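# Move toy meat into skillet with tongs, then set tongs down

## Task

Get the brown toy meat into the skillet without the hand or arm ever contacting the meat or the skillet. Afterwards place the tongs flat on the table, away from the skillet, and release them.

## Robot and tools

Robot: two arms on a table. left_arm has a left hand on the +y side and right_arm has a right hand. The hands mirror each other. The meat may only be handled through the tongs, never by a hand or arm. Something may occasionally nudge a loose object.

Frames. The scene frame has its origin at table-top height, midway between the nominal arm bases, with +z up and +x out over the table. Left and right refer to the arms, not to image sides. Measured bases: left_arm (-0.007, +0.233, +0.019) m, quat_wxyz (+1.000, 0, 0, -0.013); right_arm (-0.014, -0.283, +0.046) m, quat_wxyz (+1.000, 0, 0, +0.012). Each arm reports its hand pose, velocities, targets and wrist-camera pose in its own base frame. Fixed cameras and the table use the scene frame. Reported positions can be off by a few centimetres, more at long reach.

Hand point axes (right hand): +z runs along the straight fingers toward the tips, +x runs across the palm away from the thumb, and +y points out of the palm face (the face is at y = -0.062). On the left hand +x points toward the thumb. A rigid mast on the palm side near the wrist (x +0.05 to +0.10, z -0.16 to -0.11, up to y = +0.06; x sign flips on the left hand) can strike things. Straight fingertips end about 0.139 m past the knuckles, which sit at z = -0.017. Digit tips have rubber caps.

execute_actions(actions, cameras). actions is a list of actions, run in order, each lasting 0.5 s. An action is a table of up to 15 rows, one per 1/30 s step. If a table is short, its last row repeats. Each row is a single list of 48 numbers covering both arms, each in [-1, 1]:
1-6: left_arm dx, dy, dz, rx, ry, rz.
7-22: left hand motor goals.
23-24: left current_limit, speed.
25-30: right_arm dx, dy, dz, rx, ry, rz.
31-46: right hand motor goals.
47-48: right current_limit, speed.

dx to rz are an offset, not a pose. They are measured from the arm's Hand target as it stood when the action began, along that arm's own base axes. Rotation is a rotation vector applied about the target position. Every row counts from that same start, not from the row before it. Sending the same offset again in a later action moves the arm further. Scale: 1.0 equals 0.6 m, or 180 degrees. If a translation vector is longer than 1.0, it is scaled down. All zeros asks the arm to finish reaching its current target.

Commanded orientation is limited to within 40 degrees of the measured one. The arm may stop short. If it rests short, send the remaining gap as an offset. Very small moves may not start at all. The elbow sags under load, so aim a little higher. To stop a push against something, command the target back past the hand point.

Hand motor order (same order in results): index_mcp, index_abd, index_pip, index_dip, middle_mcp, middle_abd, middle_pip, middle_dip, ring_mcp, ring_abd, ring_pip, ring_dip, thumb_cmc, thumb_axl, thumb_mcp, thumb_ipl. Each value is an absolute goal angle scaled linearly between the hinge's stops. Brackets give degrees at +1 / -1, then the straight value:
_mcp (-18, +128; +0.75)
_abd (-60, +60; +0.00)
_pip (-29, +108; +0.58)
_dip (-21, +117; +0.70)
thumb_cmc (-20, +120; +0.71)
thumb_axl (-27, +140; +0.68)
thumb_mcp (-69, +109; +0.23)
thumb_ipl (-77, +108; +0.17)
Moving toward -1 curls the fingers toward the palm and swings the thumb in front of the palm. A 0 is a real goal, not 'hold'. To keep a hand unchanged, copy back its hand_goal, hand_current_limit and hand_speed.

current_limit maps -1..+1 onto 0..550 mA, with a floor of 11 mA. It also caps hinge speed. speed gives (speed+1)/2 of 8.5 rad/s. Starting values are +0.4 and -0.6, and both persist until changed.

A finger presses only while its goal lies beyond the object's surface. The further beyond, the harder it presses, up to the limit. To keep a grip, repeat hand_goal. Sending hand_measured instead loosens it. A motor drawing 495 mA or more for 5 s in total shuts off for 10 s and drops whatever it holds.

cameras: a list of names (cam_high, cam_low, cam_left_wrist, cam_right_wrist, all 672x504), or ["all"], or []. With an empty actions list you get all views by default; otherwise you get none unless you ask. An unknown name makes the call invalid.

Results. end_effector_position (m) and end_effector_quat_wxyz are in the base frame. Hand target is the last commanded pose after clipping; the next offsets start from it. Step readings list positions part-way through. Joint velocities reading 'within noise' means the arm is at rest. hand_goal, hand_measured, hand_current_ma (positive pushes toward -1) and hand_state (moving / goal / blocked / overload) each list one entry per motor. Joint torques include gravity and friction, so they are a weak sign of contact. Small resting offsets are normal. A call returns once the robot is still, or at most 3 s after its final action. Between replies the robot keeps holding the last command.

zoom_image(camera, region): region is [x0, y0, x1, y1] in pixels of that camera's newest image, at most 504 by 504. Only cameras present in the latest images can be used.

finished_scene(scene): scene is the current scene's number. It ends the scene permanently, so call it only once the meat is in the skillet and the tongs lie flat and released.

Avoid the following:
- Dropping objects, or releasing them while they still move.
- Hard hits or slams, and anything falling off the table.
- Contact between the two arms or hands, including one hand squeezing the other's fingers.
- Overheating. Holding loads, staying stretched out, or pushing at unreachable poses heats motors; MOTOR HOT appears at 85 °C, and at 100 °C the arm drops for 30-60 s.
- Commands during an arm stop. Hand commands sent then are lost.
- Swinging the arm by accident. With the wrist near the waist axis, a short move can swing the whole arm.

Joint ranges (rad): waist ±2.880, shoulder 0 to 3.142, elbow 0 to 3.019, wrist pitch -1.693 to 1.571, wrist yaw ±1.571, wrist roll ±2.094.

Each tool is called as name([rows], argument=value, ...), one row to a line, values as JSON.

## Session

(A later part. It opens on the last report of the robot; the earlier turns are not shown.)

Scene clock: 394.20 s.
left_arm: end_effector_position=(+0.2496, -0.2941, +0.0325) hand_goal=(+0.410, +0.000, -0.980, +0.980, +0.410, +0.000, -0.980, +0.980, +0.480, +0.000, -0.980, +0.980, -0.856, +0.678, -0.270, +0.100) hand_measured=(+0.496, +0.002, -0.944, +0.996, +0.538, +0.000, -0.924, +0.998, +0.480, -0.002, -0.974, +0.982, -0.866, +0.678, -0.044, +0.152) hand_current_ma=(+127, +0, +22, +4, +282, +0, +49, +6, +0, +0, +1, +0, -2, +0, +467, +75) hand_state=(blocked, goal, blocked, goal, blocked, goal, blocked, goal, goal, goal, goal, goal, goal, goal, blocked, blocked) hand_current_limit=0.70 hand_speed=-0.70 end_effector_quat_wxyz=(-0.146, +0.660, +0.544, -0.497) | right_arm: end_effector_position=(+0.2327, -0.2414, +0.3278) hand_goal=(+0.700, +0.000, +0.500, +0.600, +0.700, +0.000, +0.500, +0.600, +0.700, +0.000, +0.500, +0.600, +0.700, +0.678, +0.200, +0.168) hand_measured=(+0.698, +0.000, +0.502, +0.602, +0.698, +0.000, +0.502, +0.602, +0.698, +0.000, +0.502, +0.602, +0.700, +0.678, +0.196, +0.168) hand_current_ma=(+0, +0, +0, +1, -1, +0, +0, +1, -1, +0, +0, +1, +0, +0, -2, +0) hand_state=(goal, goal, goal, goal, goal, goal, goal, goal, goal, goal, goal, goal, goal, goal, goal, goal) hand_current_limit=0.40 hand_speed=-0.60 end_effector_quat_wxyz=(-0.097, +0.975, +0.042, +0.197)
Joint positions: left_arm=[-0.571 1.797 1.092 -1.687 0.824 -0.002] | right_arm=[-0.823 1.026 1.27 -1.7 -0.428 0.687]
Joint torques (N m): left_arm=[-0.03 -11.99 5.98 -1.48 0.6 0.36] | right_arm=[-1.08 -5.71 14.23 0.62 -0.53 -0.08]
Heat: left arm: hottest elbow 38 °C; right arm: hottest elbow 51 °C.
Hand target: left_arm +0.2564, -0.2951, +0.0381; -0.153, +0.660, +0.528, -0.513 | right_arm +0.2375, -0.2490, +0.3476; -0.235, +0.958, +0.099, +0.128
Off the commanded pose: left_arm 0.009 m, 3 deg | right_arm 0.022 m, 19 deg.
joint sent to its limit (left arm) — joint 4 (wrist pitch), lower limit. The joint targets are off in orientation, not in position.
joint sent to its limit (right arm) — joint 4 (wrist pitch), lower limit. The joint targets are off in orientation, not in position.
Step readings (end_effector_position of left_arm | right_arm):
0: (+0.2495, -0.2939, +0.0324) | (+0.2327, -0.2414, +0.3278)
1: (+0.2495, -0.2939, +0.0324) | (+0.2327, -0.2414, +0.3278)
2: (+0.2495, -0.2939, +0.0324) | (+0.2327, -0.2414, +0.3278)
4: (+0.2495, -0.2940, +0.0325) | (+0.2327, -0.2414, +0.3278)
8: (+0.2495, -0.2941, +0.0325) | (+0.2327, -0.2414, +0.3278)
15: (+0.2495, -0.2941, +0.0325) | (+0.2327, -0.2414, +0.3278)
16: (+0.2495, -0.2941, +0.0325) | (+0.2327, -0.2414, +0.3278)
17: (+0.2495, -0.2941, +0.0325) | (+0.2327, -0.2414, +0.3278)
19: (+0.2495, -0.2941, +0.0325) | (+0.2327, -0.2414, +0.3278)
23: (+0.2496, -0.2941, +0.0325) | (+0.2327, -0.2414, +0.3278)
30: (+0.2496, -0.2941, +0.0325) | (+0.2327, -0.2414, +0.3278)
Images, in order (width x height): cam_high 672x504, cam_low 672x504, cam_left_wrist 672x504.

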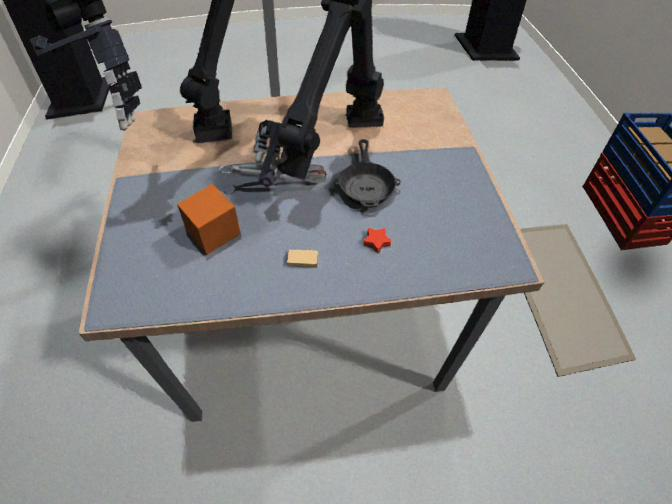

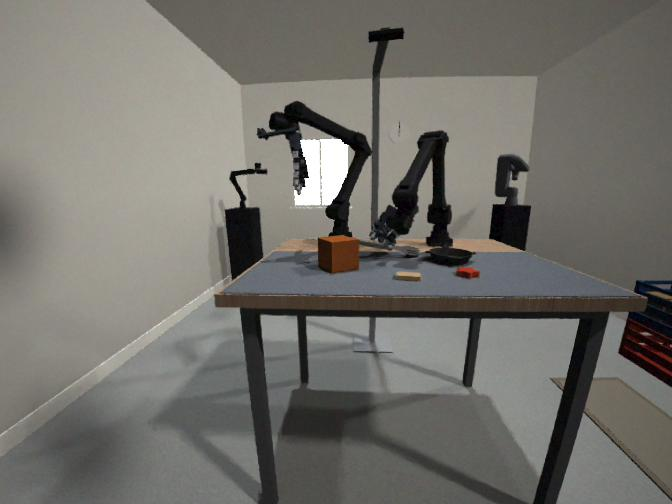

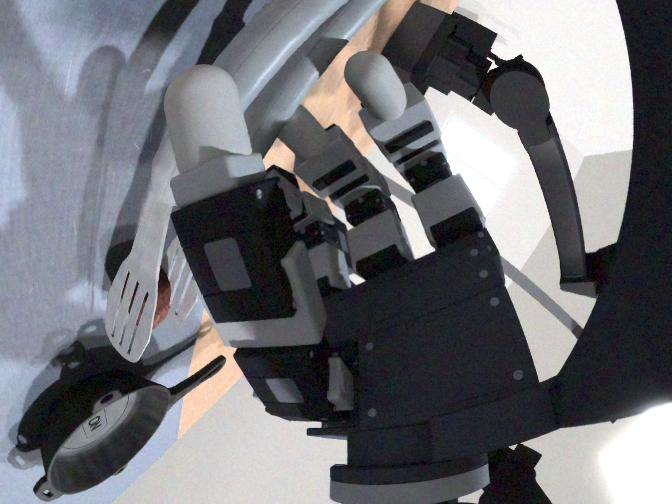

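execute_actions([
  [[0.0,0.0,0,0,0,0,0.36,0,-0.98,0.98,0.38,0,-0.98,0.98,0.46,0,-0.98,0.98,-0.857,0.677,-0.27,0.1,0.7,-0.7,0,0,0,0,0,0,0.7,0,0.5,0.6,0.7,0,0.5,0.6,0.7,0,0.5,0.6,0.7,0.678,0.2,0.168,0.4,-0.6]],
  [[0.0,0.0,0,0,0,0,0.31,0,-0.98,0.98,0.36,0,-0.98,0.98,0.45,0,-0.98,0.98,-0.857,0.677,-0.27,0.1,0.7,-0.7,0,0,0,0,0,0,0.7,0,0.5,0.6,0.7,0,0.5,0.6,0.7,0,0.5,0.6,0.7,0.678,0.2,0.168,0.4,-0.6]],
], cameras=["cam_high","cam_low","cam_left_wrist"])

zoom_image(camera="cam_low", region=[370, 220, 440, 270])

zoom_image(camera="cam_high", region=[250, 130, 340, 220])

Scene clock: 399.90 s.
left_arm: end_effector_position=(+0.2496, -0.2941, +0.0325) hand_goal=(+0.310, +0.000, -0.980, +0.980, +0.360, +0.000, -0.980, +0.980, +0.450, +0.000, -0.980, +0.980, -0.856, +0.678, -0.270, +0.100) hand_measured=(+0.420, +0.002, -0.944, +0.996, +0.494, +0.002, -0.924, +0.998, +0.450, -0.002, -0.974, +0.982, -0.870, +0.678, -0.044, +0.154) hand_current_ma=(+205, +0, +22, +5, +303, +0, +49, +6, +0, +0, +1, +0, -4, +0, +467, +84) hand_state=(blocked, goal, blocked, goal, blocked, goal, blocked, goal, goal, goal, goal, goal, goal, goal, blocked, blocked) hand_current_limit=0.70 hand_speed=-0.70 end_effector_quat_wxyz=(-0.146, +0.660, +0.544, -0.498) | right_arm: end_effector_position=(+0.2327, -0.2414, +0.3278) hand_goal=(+0.700, +0.000, +0.500, +0.600, +0.700, +0.000, +0.500, +0.600, +0.700, +0.000, +0.500, +0.600, +0.700, +0.678, +0.200, +0.168) hand_measured=(+0.698, +0.000, +0.502, +0.602, +0.698, +0.000, +0.502, +0.602, +0.698, +0.000, +0.502, +0.602, +0.700, +0.678, +0.196, +0.168) hand_current_ma=(+0, +0, +0, +1, -1, +0, +0, +1, -1, +0, +0, +1, +0, +0, -2, +0) hand_state=(goal, goal, goal, goal, goal, goal, goal, goal, goal, goal, goal, goal, goal, goal, goal, goal) hand_current_limit=0.40 hand_speed=-0.60 end_effector_quat_wxyz=(-0.097, +0.975, +0.042, +0.197)
Joint positions: left_arm=[-0.571 1.797 1.092 -1.687 0.824 -0.002] | right_arm=[-0.823 1.026 1.27 -1.7 -0.428 0.687]
Joint torques (N m): left_arm=[-0.03 -11.99 6 -1.48 0.6 0.36] | right_arm=[-1.03 -5.66 14.3 0.68 -0.52 -0.07]
Heat: left arm: hottest elbow 38 °C; right arm: hottest elbow 52 °C.
Hand target: left_arm +0.2564, -0.2951, +0.0381; -0.153, +0.660, +0.528, -0.513 | right_arm +0.2375, -0.2490, +0.3476; -0.235, +0.958, +0.099, +0.128
Off the commanded pose: left_arm 0.009 m, 3 deg | right_arm 0.022 m, 19 deg.
joint sent to its limit (left arm) — joint 4 (wrist pitch), lower limit. The joint targets are off in orientation, not in position.
joint sent to its limit (right arm) — joint 4 (wrist pitch), lower limit. The joint targets are off in orientation, not in position.
Step readings (end_effector_position of left_arm | right_arm):
0: (+0.2496, -0.2941, +0.0325) | (+0.2327, -0.2414, +0.3278)
1: (+0.2496, -0.2941, +0.0325) | (+0.2327, -0.2414, +0.3278)
2: (+0.2496, -0.2941, +0.0325) | (+0.2327, -0.2414, +0.3278)
4: (+0.2496, -0.2941, +0.0325) | (+0.2327, -0.2414, +0.3278)
8: (+0.2496, -0.2941, +0.0325) | (+0.2327, -0.2414, +0.3278)
15: (+0.2496, -0.2941, +0.0325) | (+0.2327, -0.2414, +0.3278)
16: (+0.2496, -0.2941, +0.0325) | (+0.2327, -0.2414, +0.3278)
17: (+0.2496, -0.2941, +0.0325) | (+0.2327, -0.2414, +0.3278)
19: (+0.2496, -0.2941, +0.0325) | (+0.2327, -0.2414, +0.3278)
23: (+0.2496, -0.2941, +0.0325) | (+0.2327, -0.2414, +0.3278)
30: (+0.2496, -0.2941, +0.0325) | (+0.2327, -0.2414, +0.3278)
Images, in order (width x height): cam_high 672x504, cam_low 672x504, cam_left_wrist 672x504.

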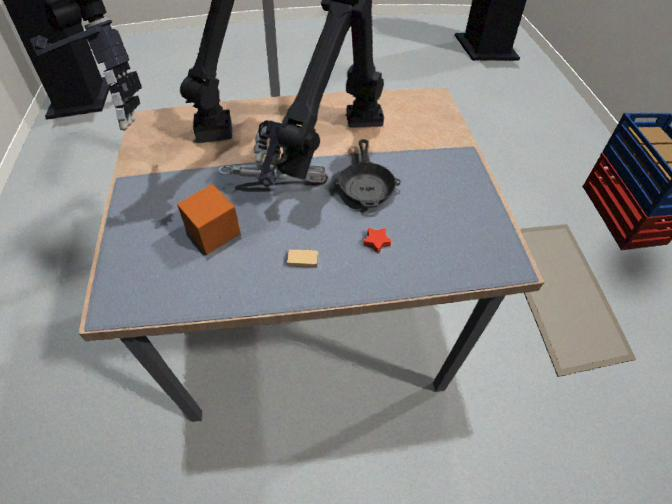

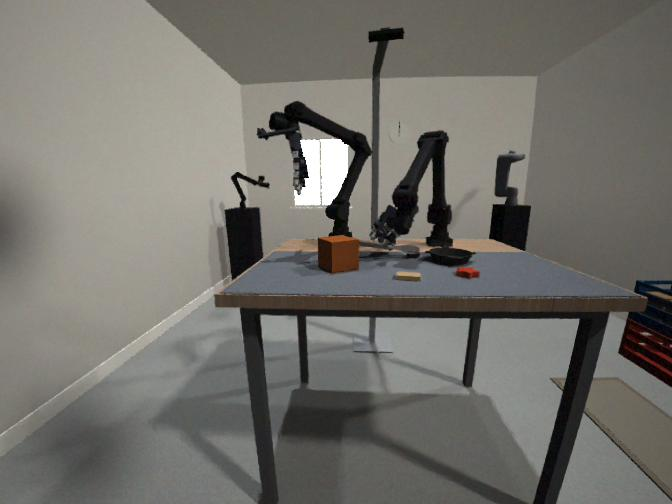

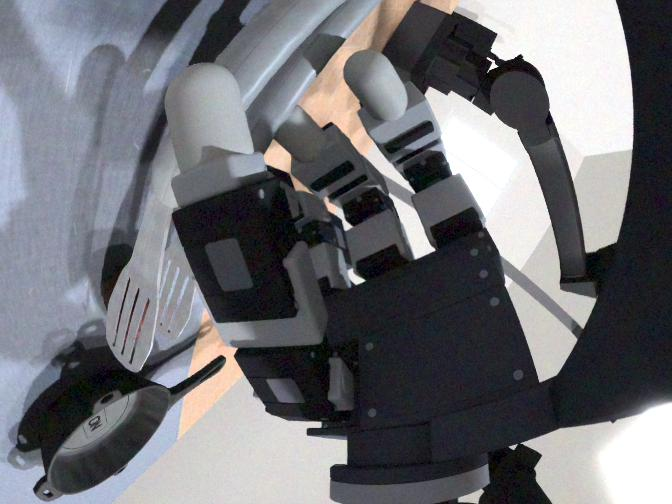

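Scaled by 7.200.

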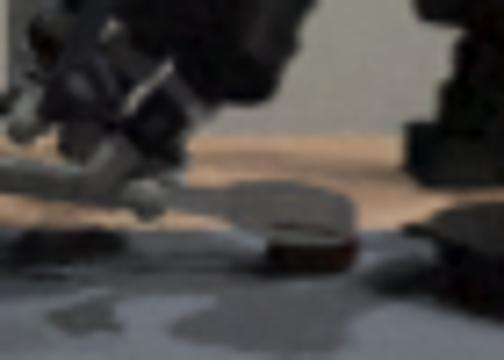

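Scaled by 5.600.

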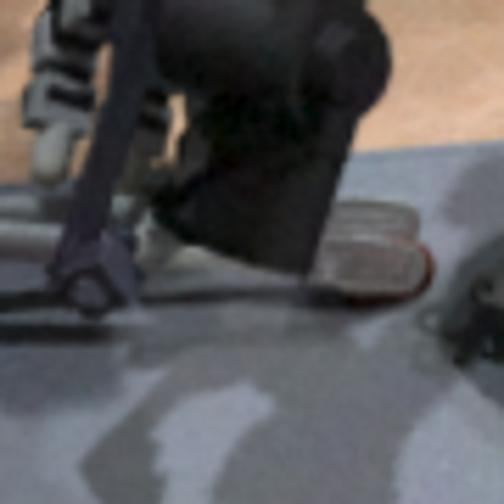

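execute_actions([
  [[0.0,0.0,0,0,0,0,0.27,0,-0.98,0.98,0.34,0,-0.98,0.98,0.43,0,-0.98,0.98,-0.857,0.677,-0.27,0.1,0.75,-0.7,0,0,0,0,0,0,0.7,0,0.5,0.6,0.7,0,0.5,0.6,0.7,0,0.5,0.6,0.7,0.678,0.2,0.168,0.4,-0.6]],
  [[0.0,0.0,0.03,0,0,0,0.25,0,-0.98,0.98,0.33,0,-0.98,0.98,0.42,0,-0.98,0.98,-0.857,0.677,-0.27,0.1,0.75,-0.7,0,0,0,0,0,0,0.7,0,0.5,0.6,0.7,0,0.5,0.6,0.7,0,0.5,0.6,0.7,0.678,0.2,0.168,0.4,-0.6]],
], cameras=["cam_high","cam_low","cam_left_wrist"])

zoom_image(camera="cam_low", region=[370, 220, 440, 270])

zoom_image(camera="cam_high", region=[250, 130, 340, 220])

Scene clock: 410.27 s.
left_arm: end_effector_position=(+0.2515, -0.2945, +0.0417) hand_goal=(+0.250, +0.000, -0.980, +0.980, +0.330, +0.000, -0.980, +0.980, +0.420, +0.000, -0.980, +0.980, -0.856, +0.678, -0.270, +0.100) hand_measured=(+0.372, +0.002, -0.940, +0.998, +0.466, +0.004, -0.924, +0.998, +0.420, -0.002, -0.974, +0.982, -0.874, +0.678, -0.034, +0.158) hand_current_ma=(+254, +0, +26, +6, +318, +0, +49, +6, +0, +0, +1, +0, -6, +0, +481, +98) hand_state=(blocked, goal, blocked, goal, blocked, goal, blocked, goal, goal, goal, goal, goal, goal, goal, blocked, blocked) hand_current_limit=0.75 hand_speed=-0.70 end_effector_quat_wxyz=(-0.138, +0.662, +0.547, -0.494) | right_arm: end_effector_position=(+0.2327, -0.2414, +0.3278) hand_goal=(+0.700, +0.000, +0.500, +0.600, +0.700, +0.000, +0.500, +0.600, +0.700, +0.000, +0.500, +0.600, +0.700, +0.678, +0.200, +0.168) hand_measured=(+0.698, +0.000, +0.502, +0.602, +0.698, +0.000, +0.502, +0.602, +0.698, +0.000, +0.502, +0.602, +0.700, +0.678, +0.196, +0.168) hand_current_ma=(+0, +0, +0, +1, -1, +0, +0, +1, -1, +0, +0, +1, +0, +0, -2, +0) hand_state=(goal, goal, goal, goal, goal, goal, goal, goal, goal, goal, goal, goal, goal, goal, goal, goal) hand_current_limit=0.40 hand_speed=-0.60 end_effector_quat_wxyz=(-0.097, +0.975, +0.042, +0.197)
Joint positions: left_arm=[-0.571 1.77 1.092 -1.687 0.826 -0.017] | right_arm=[-0.823 1.026 1.27 -1.7 -0.428 0.687]
Joint torques (N m): left_arm=[-0.44 -14.1 5.76 -1.43 0.73 0.14] | right_arm=[-0.91 -6.36 14.19 0.68 -0.45 -0.07]
Heat: left arm: hottest elbow 38 °C; right arm: hottest elbow 52 °C.
Hand target: left_arm +0.2564, -0.2951, +0.0562; -0.153, +0.660, +0.528, -0.513 | right_arm +0.2375, -0.2490, +0.3476; -0.235, +0.958, +0.099, +0.128
Off the commanded pose: left_arm 0.015 m, 4 deg | right_arm 0.022 m, 19 deg.
joint sent to its limit (left arm) — joint 4 (wrist pitch), lower limit. The joint targets are off in orientation, not in position.
joint sent to its limit (right arm) — joint 4 (wrist pitch), lower limit. The joint targets are off in orientation, not in position.
Step readings (end_effector_position of left_arm | right_arm):
0: (+0.2496, -0.2941, +0.0325) | (+0.2327, -0.2414, +0.3278)
1: (+0.2496, -0.2941, +0.0325) | (+0.2327, -0.2414, +0.3278)
2: (+0.2496, -0.2941, +0.0325) | (+0.2327, -0.2414, +0.3278)
4: (+0.2496, -0.2941, +0.0325) | (+0.2327, -0.2414, +0.3278)
8: (+0.2496, -0.2941, +0.0325) | (+0.2327, -0.2414, +0.3278)
15: (+0.2496, -0.2941, +0.0325) | (+0.2327, -0.2414, +0.3278)
16: (+0.2496, -0.2941, +0.0325) | (+0.2327, -0.2414, +0.3278)
17: (+0.2496, -0.2941, +0.0325) | (+0.2327, -0.2414, +0.3278)
19: (+0.2497, -0.2941, +0.0328) | (+0.2327, -0.2414, +0.3278)
23: (+0.2504, -0.2942, +0.0361) | (+0.2327, -0.2414, +0.3278)
30: (+0.2515, -0.2947, +0.0418) | (+0.2327, -0.2414, +0.3278)
Images, in order (width x height): cam_high 672x504, cam_low 672x504, cam_left_wrist 672x504.

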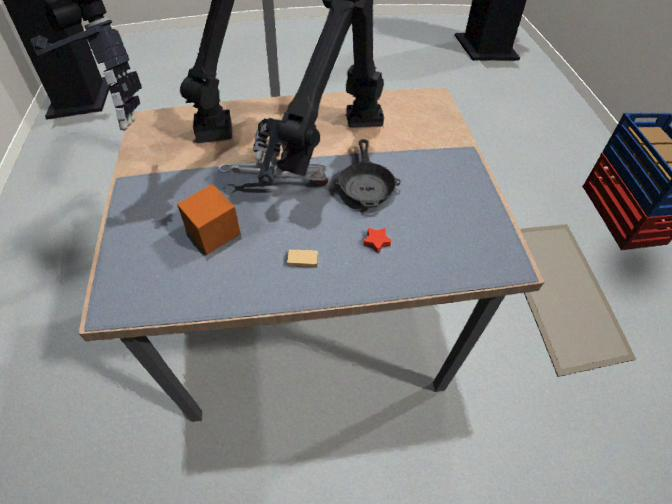

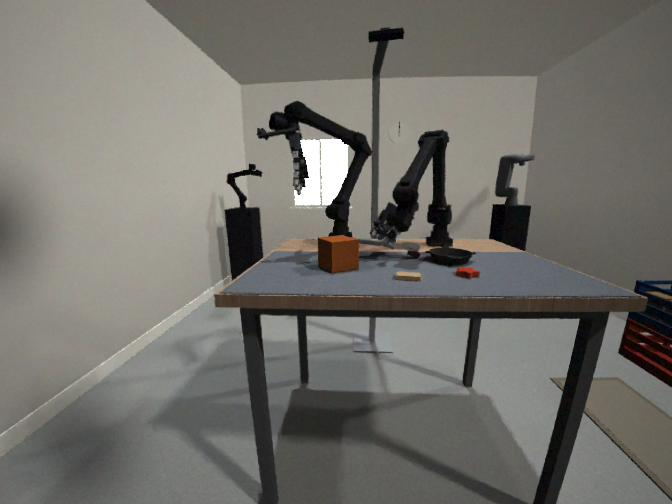

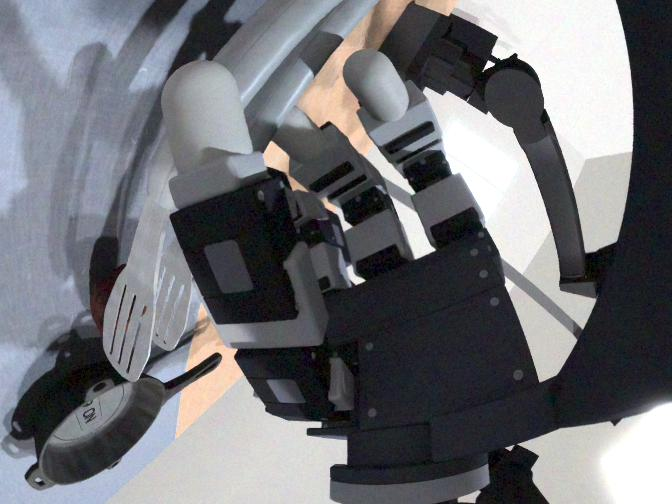

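Scaled by 7.200.

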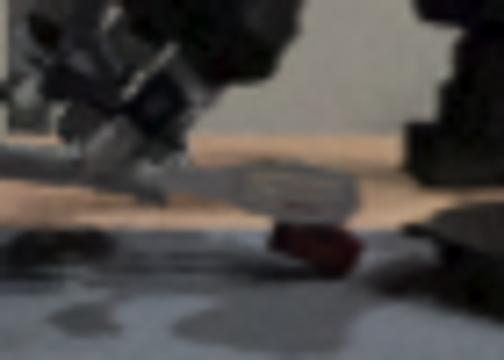

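Scaled by 5.600.

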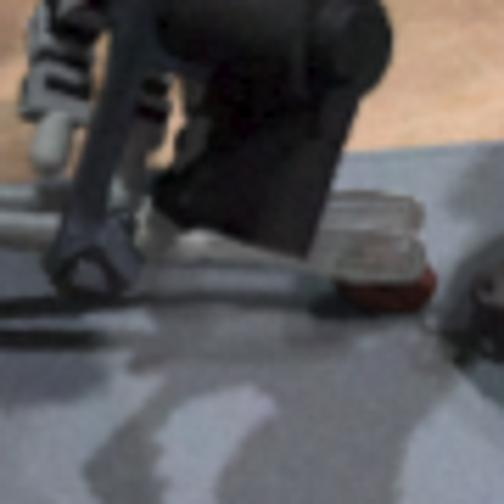

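execute_actions([
  [[0,0,-0.037,0,0,0,0.25,0,-0.98,0.98,0.33,0,-0.98,0.98,0.42,0,-0.98,0.98,-0.857,0.677,-0.27,0.1,0.75,-0.7,0,0,0,0,0,0,0.7,0,0.5,0.6,0.7,0,0.5,0.6,0.7,0,0.5,0.6,0.7,0.678,0.2,0.168,0.4,-0.6]],
  [[0,0,0,0,0,0,0.56,0,-0.98,0.98,0.56,0,-0.98,0.98,0.52,0,-0.98,0.98,-0.857,0.677,-0.27,0.1,0.7,-0.7,0,0,0,0,0,0,0.7,0,0.5,0.6,0.7,0,0.5,0.6,0.7,0,0.5,0.6,0.7,0.678,0.2,0.168,0.4,-0.6]],
  [[0,0,-0.017,0,0,0,0.56,0,-0.98,0.98,0.56,0,-0.98,0.98,0.52,0,-0.98,0.98,-0.857,0.677,-0.27,0.1,0.7,-0.7,0,0,0,0,0,0,0.7,0,0.5,0.6,0.7,0,0.5,0.6,0.7,0,0.5,0.6,0.7,0.678,0.2,0.168,0.4,-0.6]],
], cameras=["cam_low","cam_high","cam_left_wrist"])

zoom_image(camera="cam_low", region=[350, 210, 450, 285])

Scene clock: 436.57 s.
left_arm: end_effector_position=(+0.2476, -0.2923, +0.0182) hand_goal=(+0.560, +0.000, -0.980, +0.980, +0.560, +0.000, -0.980, +0.980, +0.520, +0.000, -0.980, +0.980, -0.856, +0.678, -0.270, +0.100) hand_measured=(+0.592, +0.002, -0.948, +0.996, +0.614, +0.002, -0.924, +0.998, +0.512, -0.002, -0.974, +0.982, -0.884, +0.672, -0.034, +0.158) hand_current_ma=(+20, +0, +17, +5, +51, +0, +52, +6, -2, +0, +1, +0, -13, -1, +467, +98) hand_state=(blocked, goal, blocked, goal, blocked, goal, blocked, goal, goal, goal, goal, goal, blocked, goal, blocked, blocked) hand_current_limit=0.70 hand_speed=-0.70 end_effector_quat_wxyz=(-0.156, +0.658, +0.538, -0.504) | right_arm: end_effector_position=(+0.2327, -0.2414, +0.3278) hand_goal=(+0.700, +0.000, +0.500, +0.600, +0.700, +0.000, +0.500, +0.600, +0.700, +0.000, +0.500, +0.600, +0.700, +0.678, +0.200, +0.168) hand_measured=(+0.698, +0.000, +0.502, +0.602, +0.698, +0.000, +0.502, +0.602, +0.698, +0.000, +0.502, +0.602, +0.700, +0.678, +0.196, +0.168) hand_current_ma=(+0, +0, +0, +1, -1, +0, +0, +1, -1, +0, +0, +1, +0, +0, -2, +0) hand_state=(goal, goal, goal, goal, goal, goal, goal, goal, goal, goal, goal, goal, goal, goal, goal, goal) hand_current_limit=0.40 hand_speed=-0.60 end_effector_quat_wxyz=(-0.097, +0.975, +0.042, +0.197)
Joint positions: left_arm=[-0.568 1.84 1.092 -1.687 0.819 0.028] | right_arm=[-0.823 1.026 1.27 -1.7 -0.428 0.687]
Joint torques (N m): left_arm=[-0.03 -12.04 6.19 -1.57 0.6 0.35] | right_arm=[-1.73 -5.71 14.26 0.64 -0.51 -0.05]
Heat: left arm: hottest elbow 37 °C; right arm: hottest elbow 52 °C.
Hand target: left_arm +0.2564, -0.2951, +0.0237; -0.153, +0.660, +0.528, -0.512 | right_arm +0.2375, -0.2490, +0.3476; -0.235, +0.958, +0.099, +0.128
Off the commanded pose: left_arm 0.011 m, 2 deg | right_arm 0.022 m, 19 deg.
joint sent to its limit (left arm) — joint 4 (wrist pitch), lower limit. The joint targets still meet the commanded pose.
joint sent to its limit (right arm) — joint 4 (wrist pitch), lower limit. The joint targets are off in orientation, not in position.
Step readings (end_effector_position of left_arm | right_arm):
0: (+0.2514, -0.2945, +0.0417) | (+0.2327, -0.2414, +0.3278)
1: (+0.2514, -0.2945, +0.0417) | (+0.2327, -0.2414, +0.3278)
2: (+0.2514, -0.2945, +0.0417) | (+0.2327, -0.2414, +0.3278)
4: (+0.2513, -0.2946, +0.0410) | (+0.2327, -0.2414, +0.3278)
8: (+0.2502, -0.2946, +0.0350) | (+0.2327, -0.2414, +0.3278)
15: (+0.2488, -0.2940, +0.0287) | (+0.2327, -0.2414, +0.3278)
16: (+0.2488, -0.2941, +0.0287) | (+0.2327, -0.2414, +0.3278)
17: (+0.2488, -0.2941, +0.0288) | (+0.2327, -0.2414, +0.3278)
19: (+0.2488, -0.2939, +0.0287) | (+0.2327, -0.2414, +0.3278)
23: (+0.2491, -0.2938, +0.0287) | (+0.2327, -0.2414, +0.3278)
30: (+0.2492, -0.2937, +0.0287) | (+0.2327, -0.2414, +0.3278)
31: (+0.2492, -0.2938, +0.0287) | (+0.2327, -0.2414, +0.3278)
32: (+0.2492, -0.2937, +0.0284) | (+0.2327, -0.2414, +0.3278)
34: (+0.2490, -0.2938, +0.0271) | (+0.2327, -0.2414, +0.3278)
38: (+0.2483, -0.2928, +0.0215) | (+0.2327, -0.2414, +0.3278)
45: (+0.2476, -0.2922, +0.0182) | (+0.2327, -0.2414, +0.3278)
Images, in order (width x height): cam_high 672x504, cam_low 672x504, cam_left_wrist 672x504.

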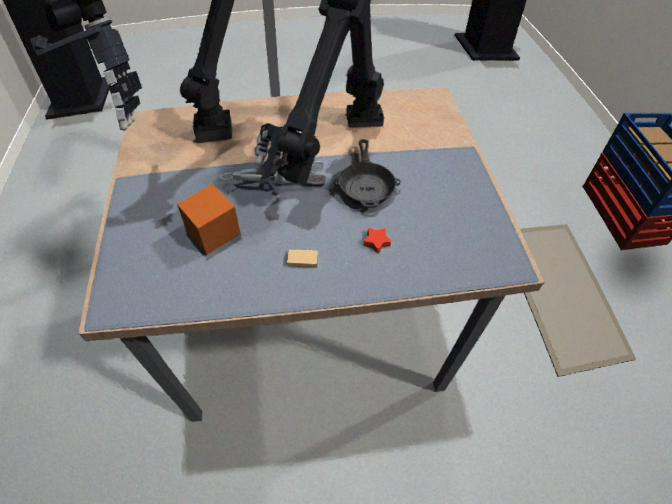

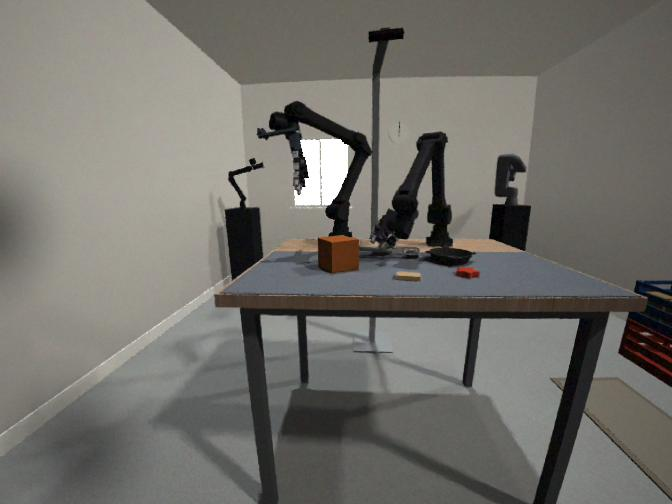

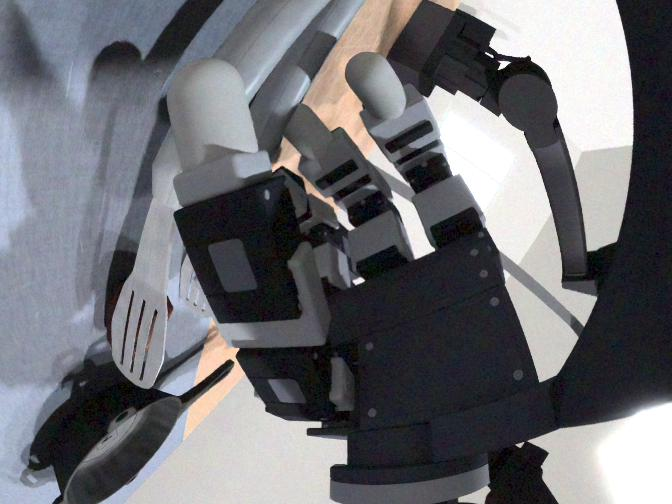

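Scaled by 5.040.

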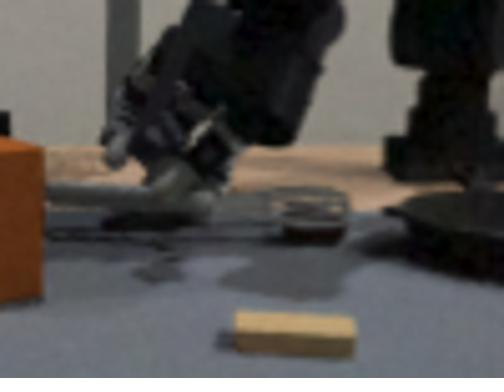

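zoom_image(camera="cam_left_wrist", region=[80, 200, 330, 400])

zoom_image(camera="cam_high", region=[210, 130, 420, 220])

zoom_image(camera="cam_low", region=[375, 235, 435, 270])

Scaled by 2.016 from the camera's 672x504 image, which has a finer 960x720 frame.

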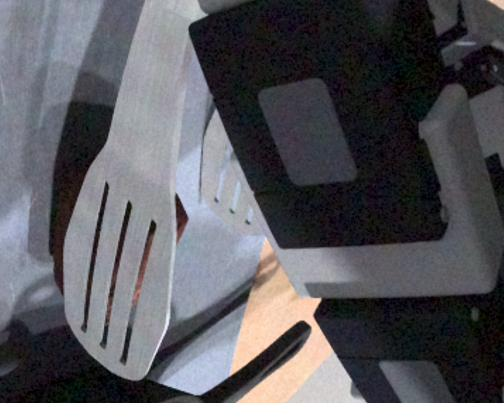

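Scaled by 2.400.

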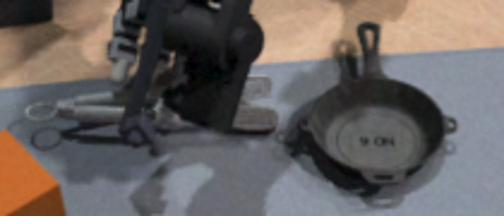

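Scaled by 8.400.

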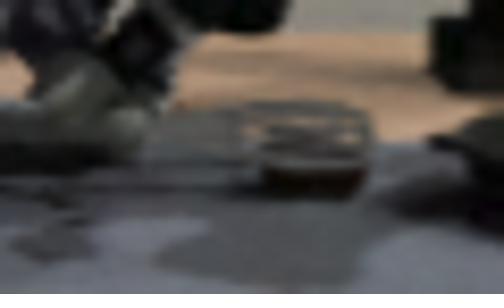

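execute_actions([
  [[0,0,0,0,0,0,0.62,0,-0.98,0.98,0.62,0,-0.98,0.98,0.54,0,-0.98,0.98,-0.857,0.677,-0.27,0.1,0.7,-0.7,0,0,0,0,0,0,0.7,0,0.5,0.6,0.7,0,0.5,0.6,0.7,0,0.5,0.6,0.7,0.678,0.2,0.168,0.4,-0.6]],
  [[0,0,-0.023,0,0,0,0.62,0,-0.98,0.98,0.62,0,-0.98,0.98,0.54,0,-0.98,0.98,-0.857,0.677,-0.27,0.1,0.7,-0.7,0,0,0,0,0,0,0.7,0,0.5,0.6,0.7,0,0.5,0.6,0.7,0,0.5,0.6,0.7,0.678,0.2,0.168,0.4,-0.6]],
], cameras=["cam_low","cam_high","cam_left_wrist"])

zoom_image(camera="cam_low", region=[350, 220, 430, 280])

zoom_image(camera="cam_left_wrist", region=[80, 200, 330, 400])

zoom_image(camera="cam_high", region=[210, 130, 420, 220])

Scene clock: 460.37 s.
left_arm: end_effector_position=(+0.2467, -0.2929, +0.0158) hand_goal=(+0.620, +0.000, -0.980, +0.980, +0.620, +0.000, -0.980, +0.980, +0.540, +0.000, -0.980, +0.980, -0.856, +0.678, -0.270, +0.100) hand_measured=(+0.664, +0.002, -0.954, +0.996, +0.642, +0.002, -0.958, +0.996, +0.530, -0.002, -0.974, +0.982, -0.870, +0.676, -0.044, +0.158) hand_current_ma=(+34, +0, +12, +5, +9, +0, +9, +4, -2, +0, +1, +0, -3, +0, +467, +95) hand_state=(blocked, goal, blocked, goal, blocked, goal, blocked, goal, goal, goal, goal, goal, goal, goal, blocked, blocked) hand_current_limit=0.70 hand_speed=-0.70 end_effector_quat_wxyz=(-0.154, +0.659, +0.529, -0.512) | right_arm: end_effector_position=(+0.2327, -0.2414, +0.3278) hand_goal=(+0.700, +0.000, +0.500, +0.600, +0.700, +0.000, +0.500, +0.600, +0.700, +0.000, +0.500, +0.600, +0.700, +0.678, +0.200, +0.168) hand_measured=(+0.698, +0.000, +0.502, +0.602, +0.698, +0.000, +0.502, +0.602, +0.698, +0.000, +0.502, +0.602, +0.700, +0.678, +0.196, +0.168) hand_current_ma=(+0, +0, +0, +1, -1, +0, +0, +1, -1, +0, +0, +1, +0, +0, -2, +0) hand_state=(goal, goal, goal, goal, goal, goal, goal, goal, goal, goal, goal, goal, goal, goal, goal, goal) hand_current_limit=0.40 hand_speed=-0.60 end_effector_quat_wxyz=(-0.097, +0.975, +0.042, +0.197)
Joint positions: left_arm=[-0.562 1.854 1.092 -1.698 0.824 0.066] | right_arm=[-0.823 1.026 1.27 -1.7 -0.428 0.687]
Joint torques (N m): left_arm=[-0.26 -9.76 6.61 -1.16 0.24 0.25] | right_arm=[-1.85 -5.95 14.19 0.65 -0.5 -0.07]
Heat: left arm: hottest elbow 37 °C; right arm: hottest elbow 52 °C.
Hand target: left_arm +0.2564, -0.2951, +0.0099; -0.153, +0.660, +0.528, -0.513 | right_arm +0.2375, -0.2490, +0.3476; -0.235, +0.958, +0.099, +0.128
Off the commanded pose: left_arm 0.012 m, 0 deg | right_arm 0.022 m, 19 deg.
joint sent to its limit (left arm) — joint 4 (wrist pitch), lower limit. The joint targets still meet the commanded pose.
joint sent to its limit (right arm) — joint 4 (wrist pitch), lower limit. The joint targets are off in orientation, not in position.
Step readings (end_effector_position of left_arm | right_arm):
0: (+0.2476, -0.2924, +0.0183) | (+0.2327, -0.2414, +0.3278)
1: (+0.2476, -0.2924, +0.0183) | (+0.2327, -0.2414, +0.3278)
2: (+0.2476, -0.2924, +0.0183) | (+0.2327, -0.2414, +0.3278)
4: (+0.2476, -0.2924, +0.0183) | (+0.2327, -0.2414, +0.3278)
8: (+0.2477, -0.2927, +0.0184) | (+0.2327, -0.2414, +0.3278)
15: (+0.2477, -0.2928, +0.0184) | (+0.2327, -0.2414, +0.3278)
16: (+0.2477, -0.2929, +0.0184) | (+0.2327, -0.2414, +0.3278)
17: (+0.2476, -0.2928, +0.0180) | (+0.2327, -0.2414, +0.3278)
19: (+0.2473, -0.2928, +0.0163) | (+0.2327, -0.2414, +0.3278)
23: (+0.2468, -0.2928, +0.0159) | (+0.2327, -0.2414, +0.3278)
30: (+0.2468, -0.2929, +0.0159) | (+0.2327, -0.2414, +0.3278)
Images, in order (width x height): cam_high 672x504, cam_low 672x504, cam_left_wrist 672x504.

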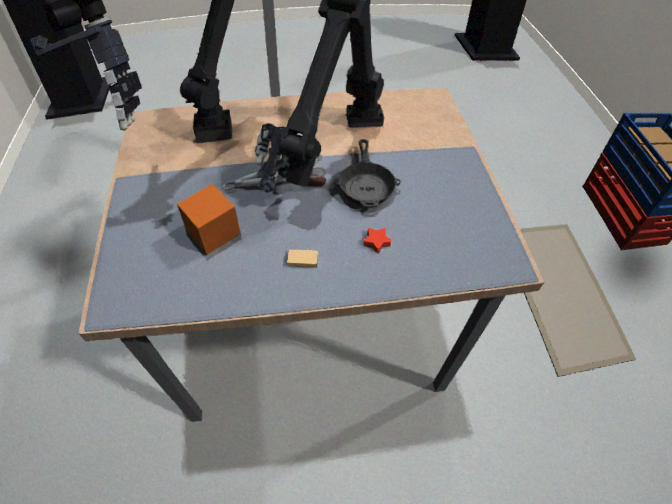

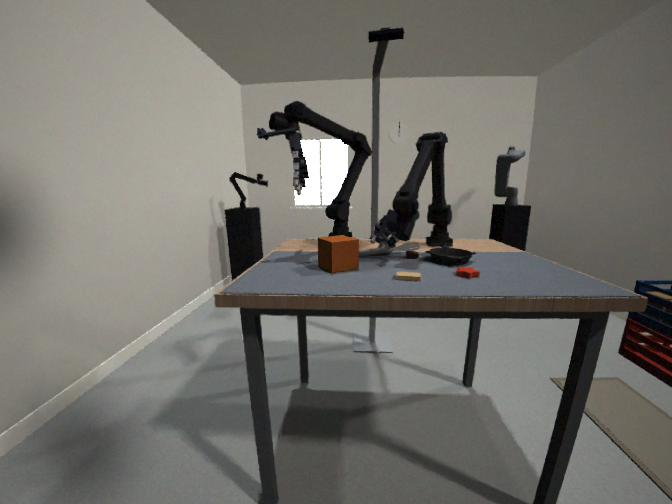

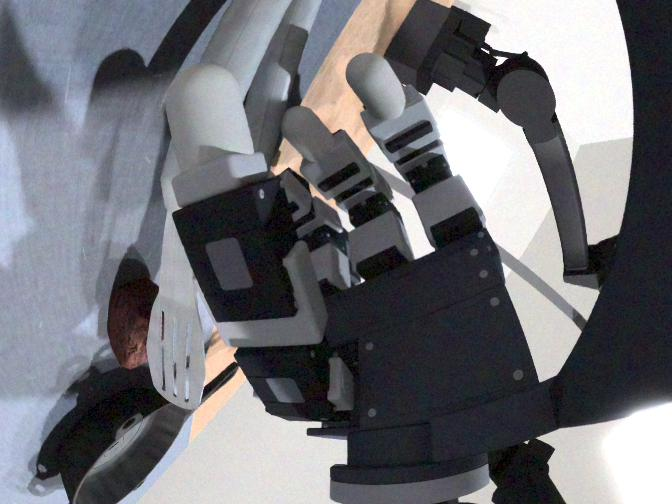

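Scaled by 6.300.

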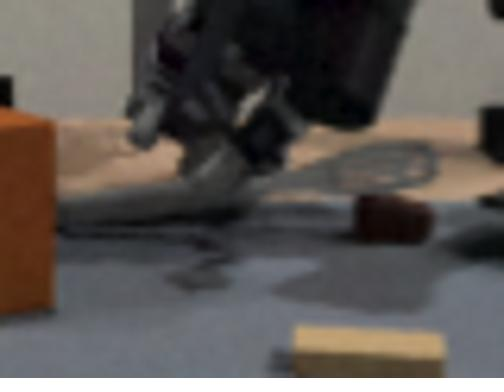

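Scaled by 2.016 from the camera's 672x504 image, which has a finer 960x720 frame.

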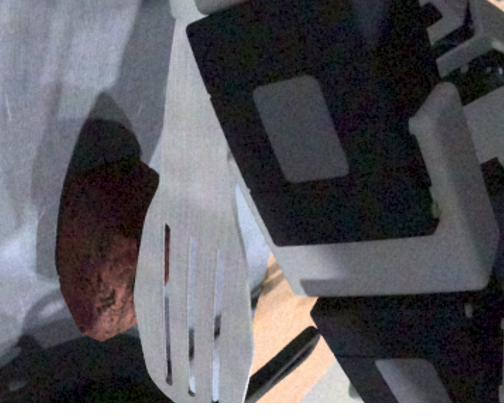

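Scaled by 2.400.

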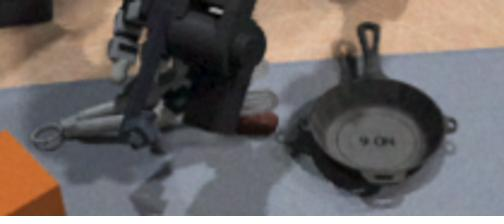

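execute_actions([
  [[0,0,0.06,0,0,0,0.54,0,-0.98,0.98,0.54,0,-0.98,0.98,0.52,0,-0.98,0.98,-0.857,0.677,-0.27,0.1,0.7,-0.7,0,0,0,0,0,0,0.7,0,0.5,0.6,0.7,0,0.5,0.6,0.7,0,0.5,0.6,0.7,0.678,0.2,0.168,0.4,-0.6]],
  [[0,-0.04,0.05,0,0,0,0.5,0,-0.98,0.98,0.5,0,-0.98,0.98,0.5,0,-0.98,0.98,-0.857,0.677,-0.27,0.1,0.7,-0.7,0,0,0,0,0,0,0.7,0,0.5,0.6,0.7,0,0.5,0.6,0.7,0,0.5,0.6,0.7,0.678,0.2,0.168,0.4,-0.6]],
], cameras=["cam_low","cam_high","cam_left_wrist"])

zoom_image(camera="cam_low", region=[350, 220, 430, 280])

zoom_image(camera="cam_high", region=[210, 130, 420, 220])

Scene clock: 479.70 s.
left_arm: end_effector_position=(+0.2381, -0.3048, +0.0564) hand_goal=(+0.500, +0.000, -0.980, +0.980, +0.500, +0.000, -0.980, +0.980, +0.500, +0.000, -0.980, +0.980, -0.856, +0.678, -0.270, +0.100) hand_measured=(+0.634, +0.006, -0.920, +0.998, +0.500, +0.000, -0.974, +0.984, +0.498, -0.002, -0.974, +0.982, -0.874, +0.676, -0.050, +0.154) hand_current_ma=(+301, +0, +57, +6, +0, +0, +1, +0, +0, +0, +1, +0, -6, +0, +467, +82) hand_state=(blocked, goal, blocked, goal, goal, goal, goal, goal, goal, goal, goal, goal, goal, goal, blocked, blocked) hand_current_limit=0.70 hand_speed=-0.70 end_effector_quat_wxyz=(-0.145, +0.650, +0.558, -0.496) | right_arm: end_effector_position=(+0.2327, -0.2414, +0.3278) hand_goal=(+0.700, +0.000, +0.500, +0.600, +0.700, +0.000, +0.500, +0.600, +0.700, +0.000, +0.500, +0.600, +0.700, +0.678, +0.200, +0.168) hand_measured=(+0.698, +0.000, +0.502, +0.602, +0.698, +0.000, +0.502, +0.602, +0.698, +0.000, +0.502, +0.602, +0.700, +0.678, +0.196, +0.168) hand_current_ma=(+0, +0, +0, +1, -1, +0, +0, +1, -1, +0, +0, +1, +0, +0, -2, +0) hand_state=(goal, goal, goal, goal, goal, goal, goal, goal, goal, goal, goal, goal, goal, goal, goal, goal) hand_current_limit=0.40 hand_speed=-0.60 end_effector_quat_wxyz=(-0.097, +0.975, +0.042, +0.197)
Joint positions: left_arm=[-0.611 1.734 1.092 -1.698 0.865 -0.089] | right_arm=[-0.823 1.026 1.27 -1.7 -0.428 0.687]
Joint torques (N m): left_arm=[-1.32 -13.04 9.26 -0.95 0.71 0.11] | right_arm=[-1.79 -6.18 14.28 0.7 -0.52 -0.11]
Heat: left arm: hottest elbow 38 °C; right arm: hottest elbow 52 °C.
Hand target: left_arm +0.2563, -0.3191, +0.0760; -0.153, +0.660, +0.528, -0.513 | right_arm +0.2375, -0.2490, +0.3476; -0.235, +0.958, +0.099, +0.128
Off the commanded pose: left_arm 0.030 m, 4 deg | right_arm 0.022 m, 19 deg.
joint read past its limit (left arm) — joint 4 (wrist pitch), lower limit.
joint sent to its limit (left arm) — joint 4 (wrist pitch), lower limit. The joint targets are off in orientation, not in position.
joint sent to its limit (right arm) — joint 4 (wrist pitch), lower limit. The joint targets are off in orientation, not in position.
Step readings (end_effector_position of left_arm | right_arm):
0: (+0.2467, -0.2929, +0.0158) | (+0.2327, -0.2414, +0.3278)
1: (+0.2467, -0.2929, +0.0158) | (+0.2327, -0.2414, +0.3278)
2: (+0.2468, -0.2931, +0.0161) | (+0.2327, -0.2414, +0.3278)
4: (+0.2472, -0.2928, +0.0179) | (+0.2327, -0.2414, +0.3278)
8: (+0.2487, -0.2924, +0.0252) | (+0.2327, -0.2414, +0.3278)
15: (+0.2507, -0.2922, +0.0344) | (+0.2327, -0.2414, +0.3278)
16: (+0.2506, -0.2921, +0.0343) | (+0.2327, -0.2414, +0.3278)
17: (+0.2504, -0.2925, +0.0348) | (+0.2327, -0.2414, +0.3278)
19: (+0.2488, -0.2949, +0.0378) | (+0.2327, -0.2414, +0.3278)
23: (+0.2429, -0.3020, +0.0491) | (+0.2327, -0.2414, +0.3278)
30: (+0.2384, -0.3057, +0.0567) | (+0.2327, -0.2414, +0.3278)
Images, in order (width x height): cam_high 672x504, cam_low 672x504, cam_left_wrist 672x504.

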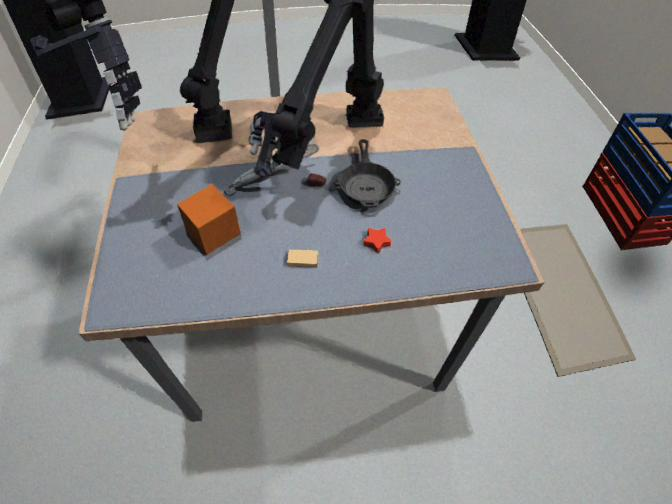

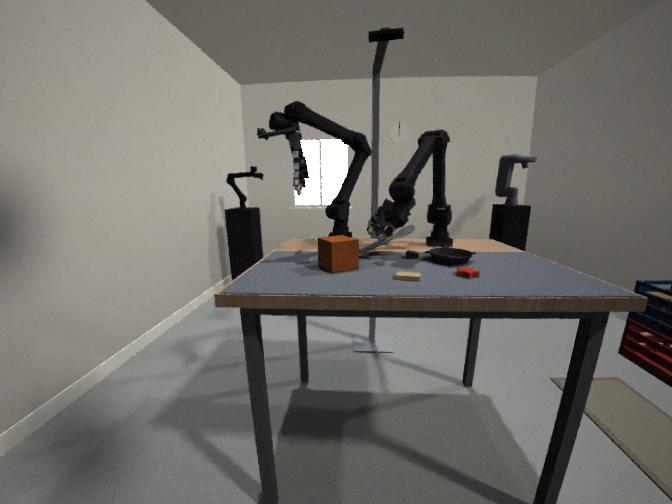

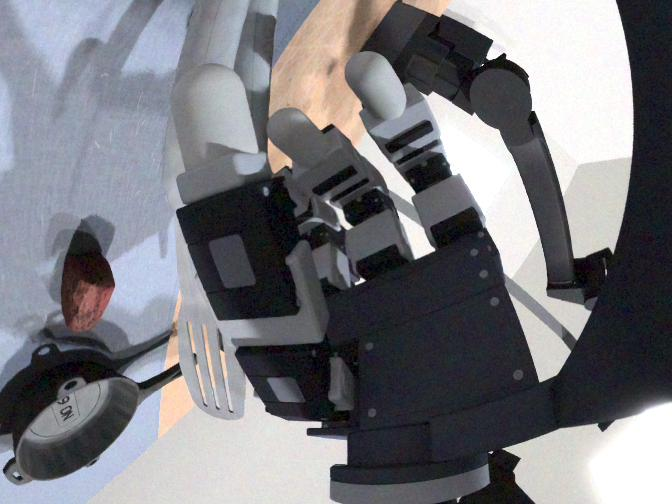

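Scaled by 6.300.

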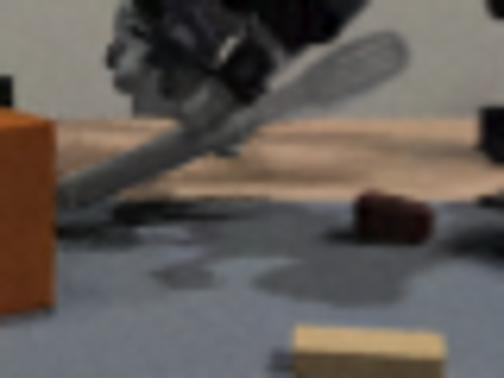

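Scaled by 2.400.

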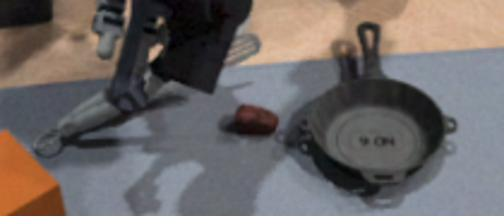

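execute_actions([
  [[-0.05,0.02,-0.02,0,0,0,0.5,0,-0.98,0.98,0.48,0,-0.98,0.98,0.5,0,-0.98,0.98,-0.857,0.677,-0.27,0.1,0.7,-0.7,0,0,0,0,0,0,0.7,0,0.5,0.6,0.7,0,0.5,0.6,0.7,0,0.5,0.6,0.7,0.678,0.2,0.168,0.4,-0.6]],
  [[0,0,-0.035,0.058,0.0056,0,0.5,0,-0.98,0.98,0.48,0,-0.98,0.98,0.5,0,-0.98,0.98,-0.857,0.677,-0.27,0.1,0.7,-0.7,0,0,0,0,0,0,0.7,0,0.5,0.6,0.7,0,0.5,0.6,0.7,0,0.5,0.6,0.7,0.678,0.2,0.168,0.4,-0.6]],
], cameras=["cam_low","cam_high","cam_left_wrist"])

zoom_image(camera="cam_low", region=[350, 220, 430, 280])

zoom_image(camera="cam_high", region=[210, 130, 420, 220])

Scene clock: 507.97 s.
left_arm: end_effector_position=(+0.2104, -0.2933, +0.0334) hand_goal=(+0.500, +0.000, -0.980, +0.980, +0.480, +0.000, -0.980, +0.980, +0.500, +0.000, -0.980, +0.980, -0.856, +0.678, -0.270, +0.100) hand_measured=(+0.624, +0.006, -0.920, +0.998, +0.480, +0.000, -0.976, +0.982, +0.498, -0.002, -0.974, +0.982, -0.880, +0.674, -0.054, +0.154) hand_current_ma=(+265, +0, +57, +6, +0, +0, +0, +0, +0, +0, +1, +0, -10, -1, +468, +82) hand_state=(blocked, goal, blocked, goal, goal, goal, goal, goal, goal, goal, goal, goal, blocked, goal, blocked, blocked) hand_current_limit=0.70 hand_speed=-0.70 end_effector_quat_wxyz=(-0.224, +0.630, +0.579, -0.467) | right_arm: end_effector_position=(+0.2327, -0.2414, +0.3278) hand_goal=(+0.700, +0.000, +0.500, +0.600, +0.700, +0.000, +0.500, +0.600, +0.700, +0.000, +0.500, +0.600, +0.700, +0.678, +0.200, +0.168) hand_measured=(+0.698, +0.000, +0.502, +0.602, +0.698, +0.000, +0.502, +0.602, +0.698, +0.000, +0.502, +0.602, +0.700, +0.678, +0.196, +0.168) hand_current_ma=(+0, +0, +0, +1, -1, +0, +0, +1, -1, +0, +0, +1, +0, +0, -2, +0) hand_state=(goal, goal, goal, goal, goal, goal, goal, goal, goal, goal, goal, goal, goal, goal, goal, goal) hand_current_limit=0.40 hand_speed=-0.60 end_effector_quat_wxyz=(-0.097, +0.975, +0.042, +0.197)
Joint positions: left_arm=[-0.669 1.776 1.075 -1.698 0.816 -0.209] | right_arm=[-0.823 1.026 1.27 -1.7 -0.428 0.687]
Joint torques (N m): left_arm=[-1.44 -11.63 8.69 -1.09 0.52 0.06] | right_arm=[-1.32 -6.07 14.19 0.8 -0.5 -0.07]
Heat: left arm: hottest elbow 40 °C; right arm: hottest elbow 52 °C.
Hand target: left_arm +0.2264, -0.3071, +0.0430; -0.217, +0.639, +0.571, -0.468 | right_arm +0.2375, -0.2490, +0.3476; -0.235, +0.958, +0.099, +0.128
Off the commanded pose: left_arm 0.023 m, 2 deg | right_arm 0.022 m, 19 deg.
joint read past its limit (left arm) — joint 4 (wrist pitch), lower limit.
joint sent to its limit (left arm) — joint 4 (wrist pitch), lower limit. The joint targets still meet the commanded pose.
joint sent to its limit (right arm) — joint 4 (wrist pitch), lower limit. The joint targets are off in orientation, not in position.
Step readings (end_effector_position of left_arm | right_arm):
0: (+0.2381, -0.3048, +0.0564) | (+0.2327, -0.2414, +0.3278)
1: (+0.2381, -0.3048, +0.0564) | (+0.2327, -0.2414, +0.3278)
2: (+0.2381, -0.3048, +0.0565) | (+0.2327, -0.2414, +0.3278)
4: (+0.2377, -0.3051, +0.0565) | (+0.2327, -0.2414, +0.3278)
8: (+0.2327, -0.3034, +0.0545) | (+0.2327, -0.2414, +0.3278)
15: (+0.2274, -0.3014, +0.0519) | (+0.2327, -0.2414, +0.3278)
16: (+0.2273, -0.3014, +0.0520) | (+0.2327, -0.2414, +0.3278)
17: (+0.2269, -0.3000, +0.0512) | (+0.2327, -0.2414, +0.3278)
19: (+0.2240, -0.2962, +0.0484) | (+0.2327, -0.2414, +0.3278)
23: (+0.2147, -0.2947, +0.0398) | (+0.2327, -0.2414, +0.3278)
30: (+0.2089, -0.2930, +0.0326) | (+0.2327, -0.2414, +0.3278)
Images, in order (width x height): cam_high 672x504, cam_low 672x504, cam_left_wrist 672x504.

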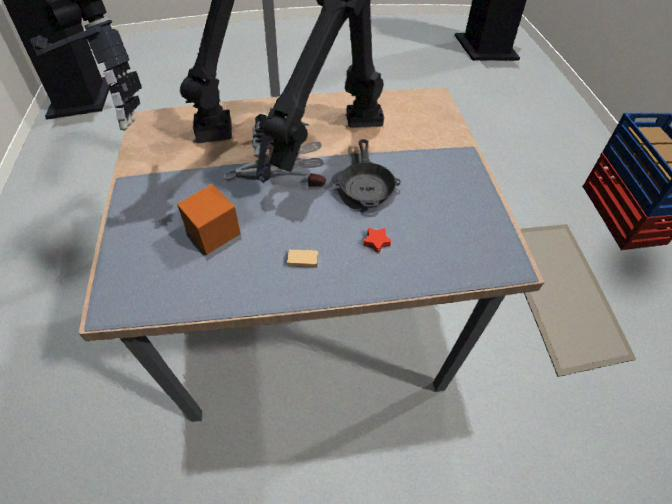

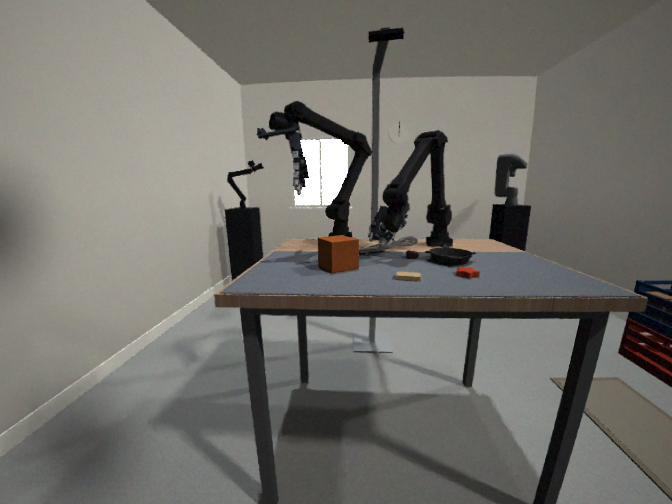

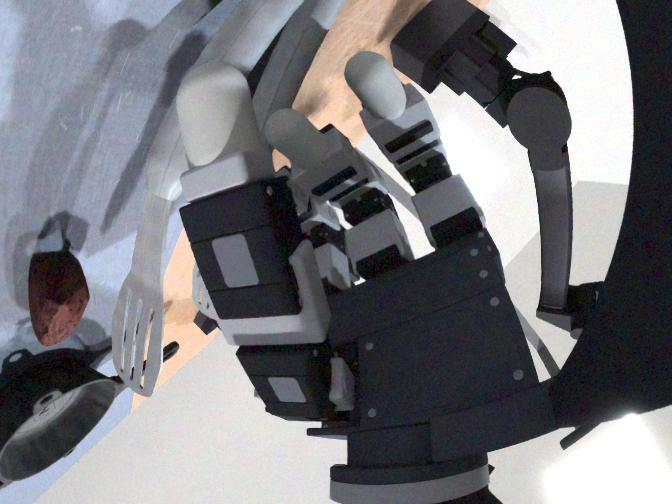

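Scaled by 6.300.

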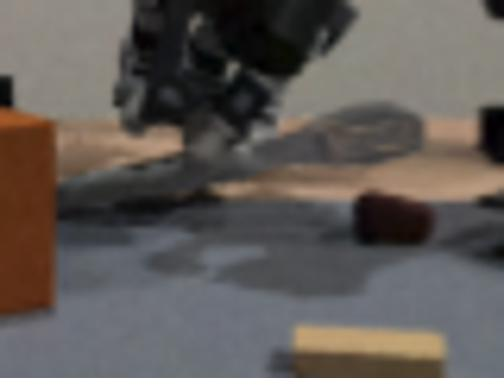

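Scaled by 2.400.

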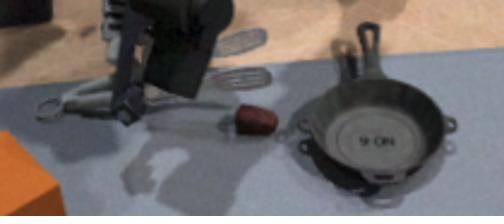

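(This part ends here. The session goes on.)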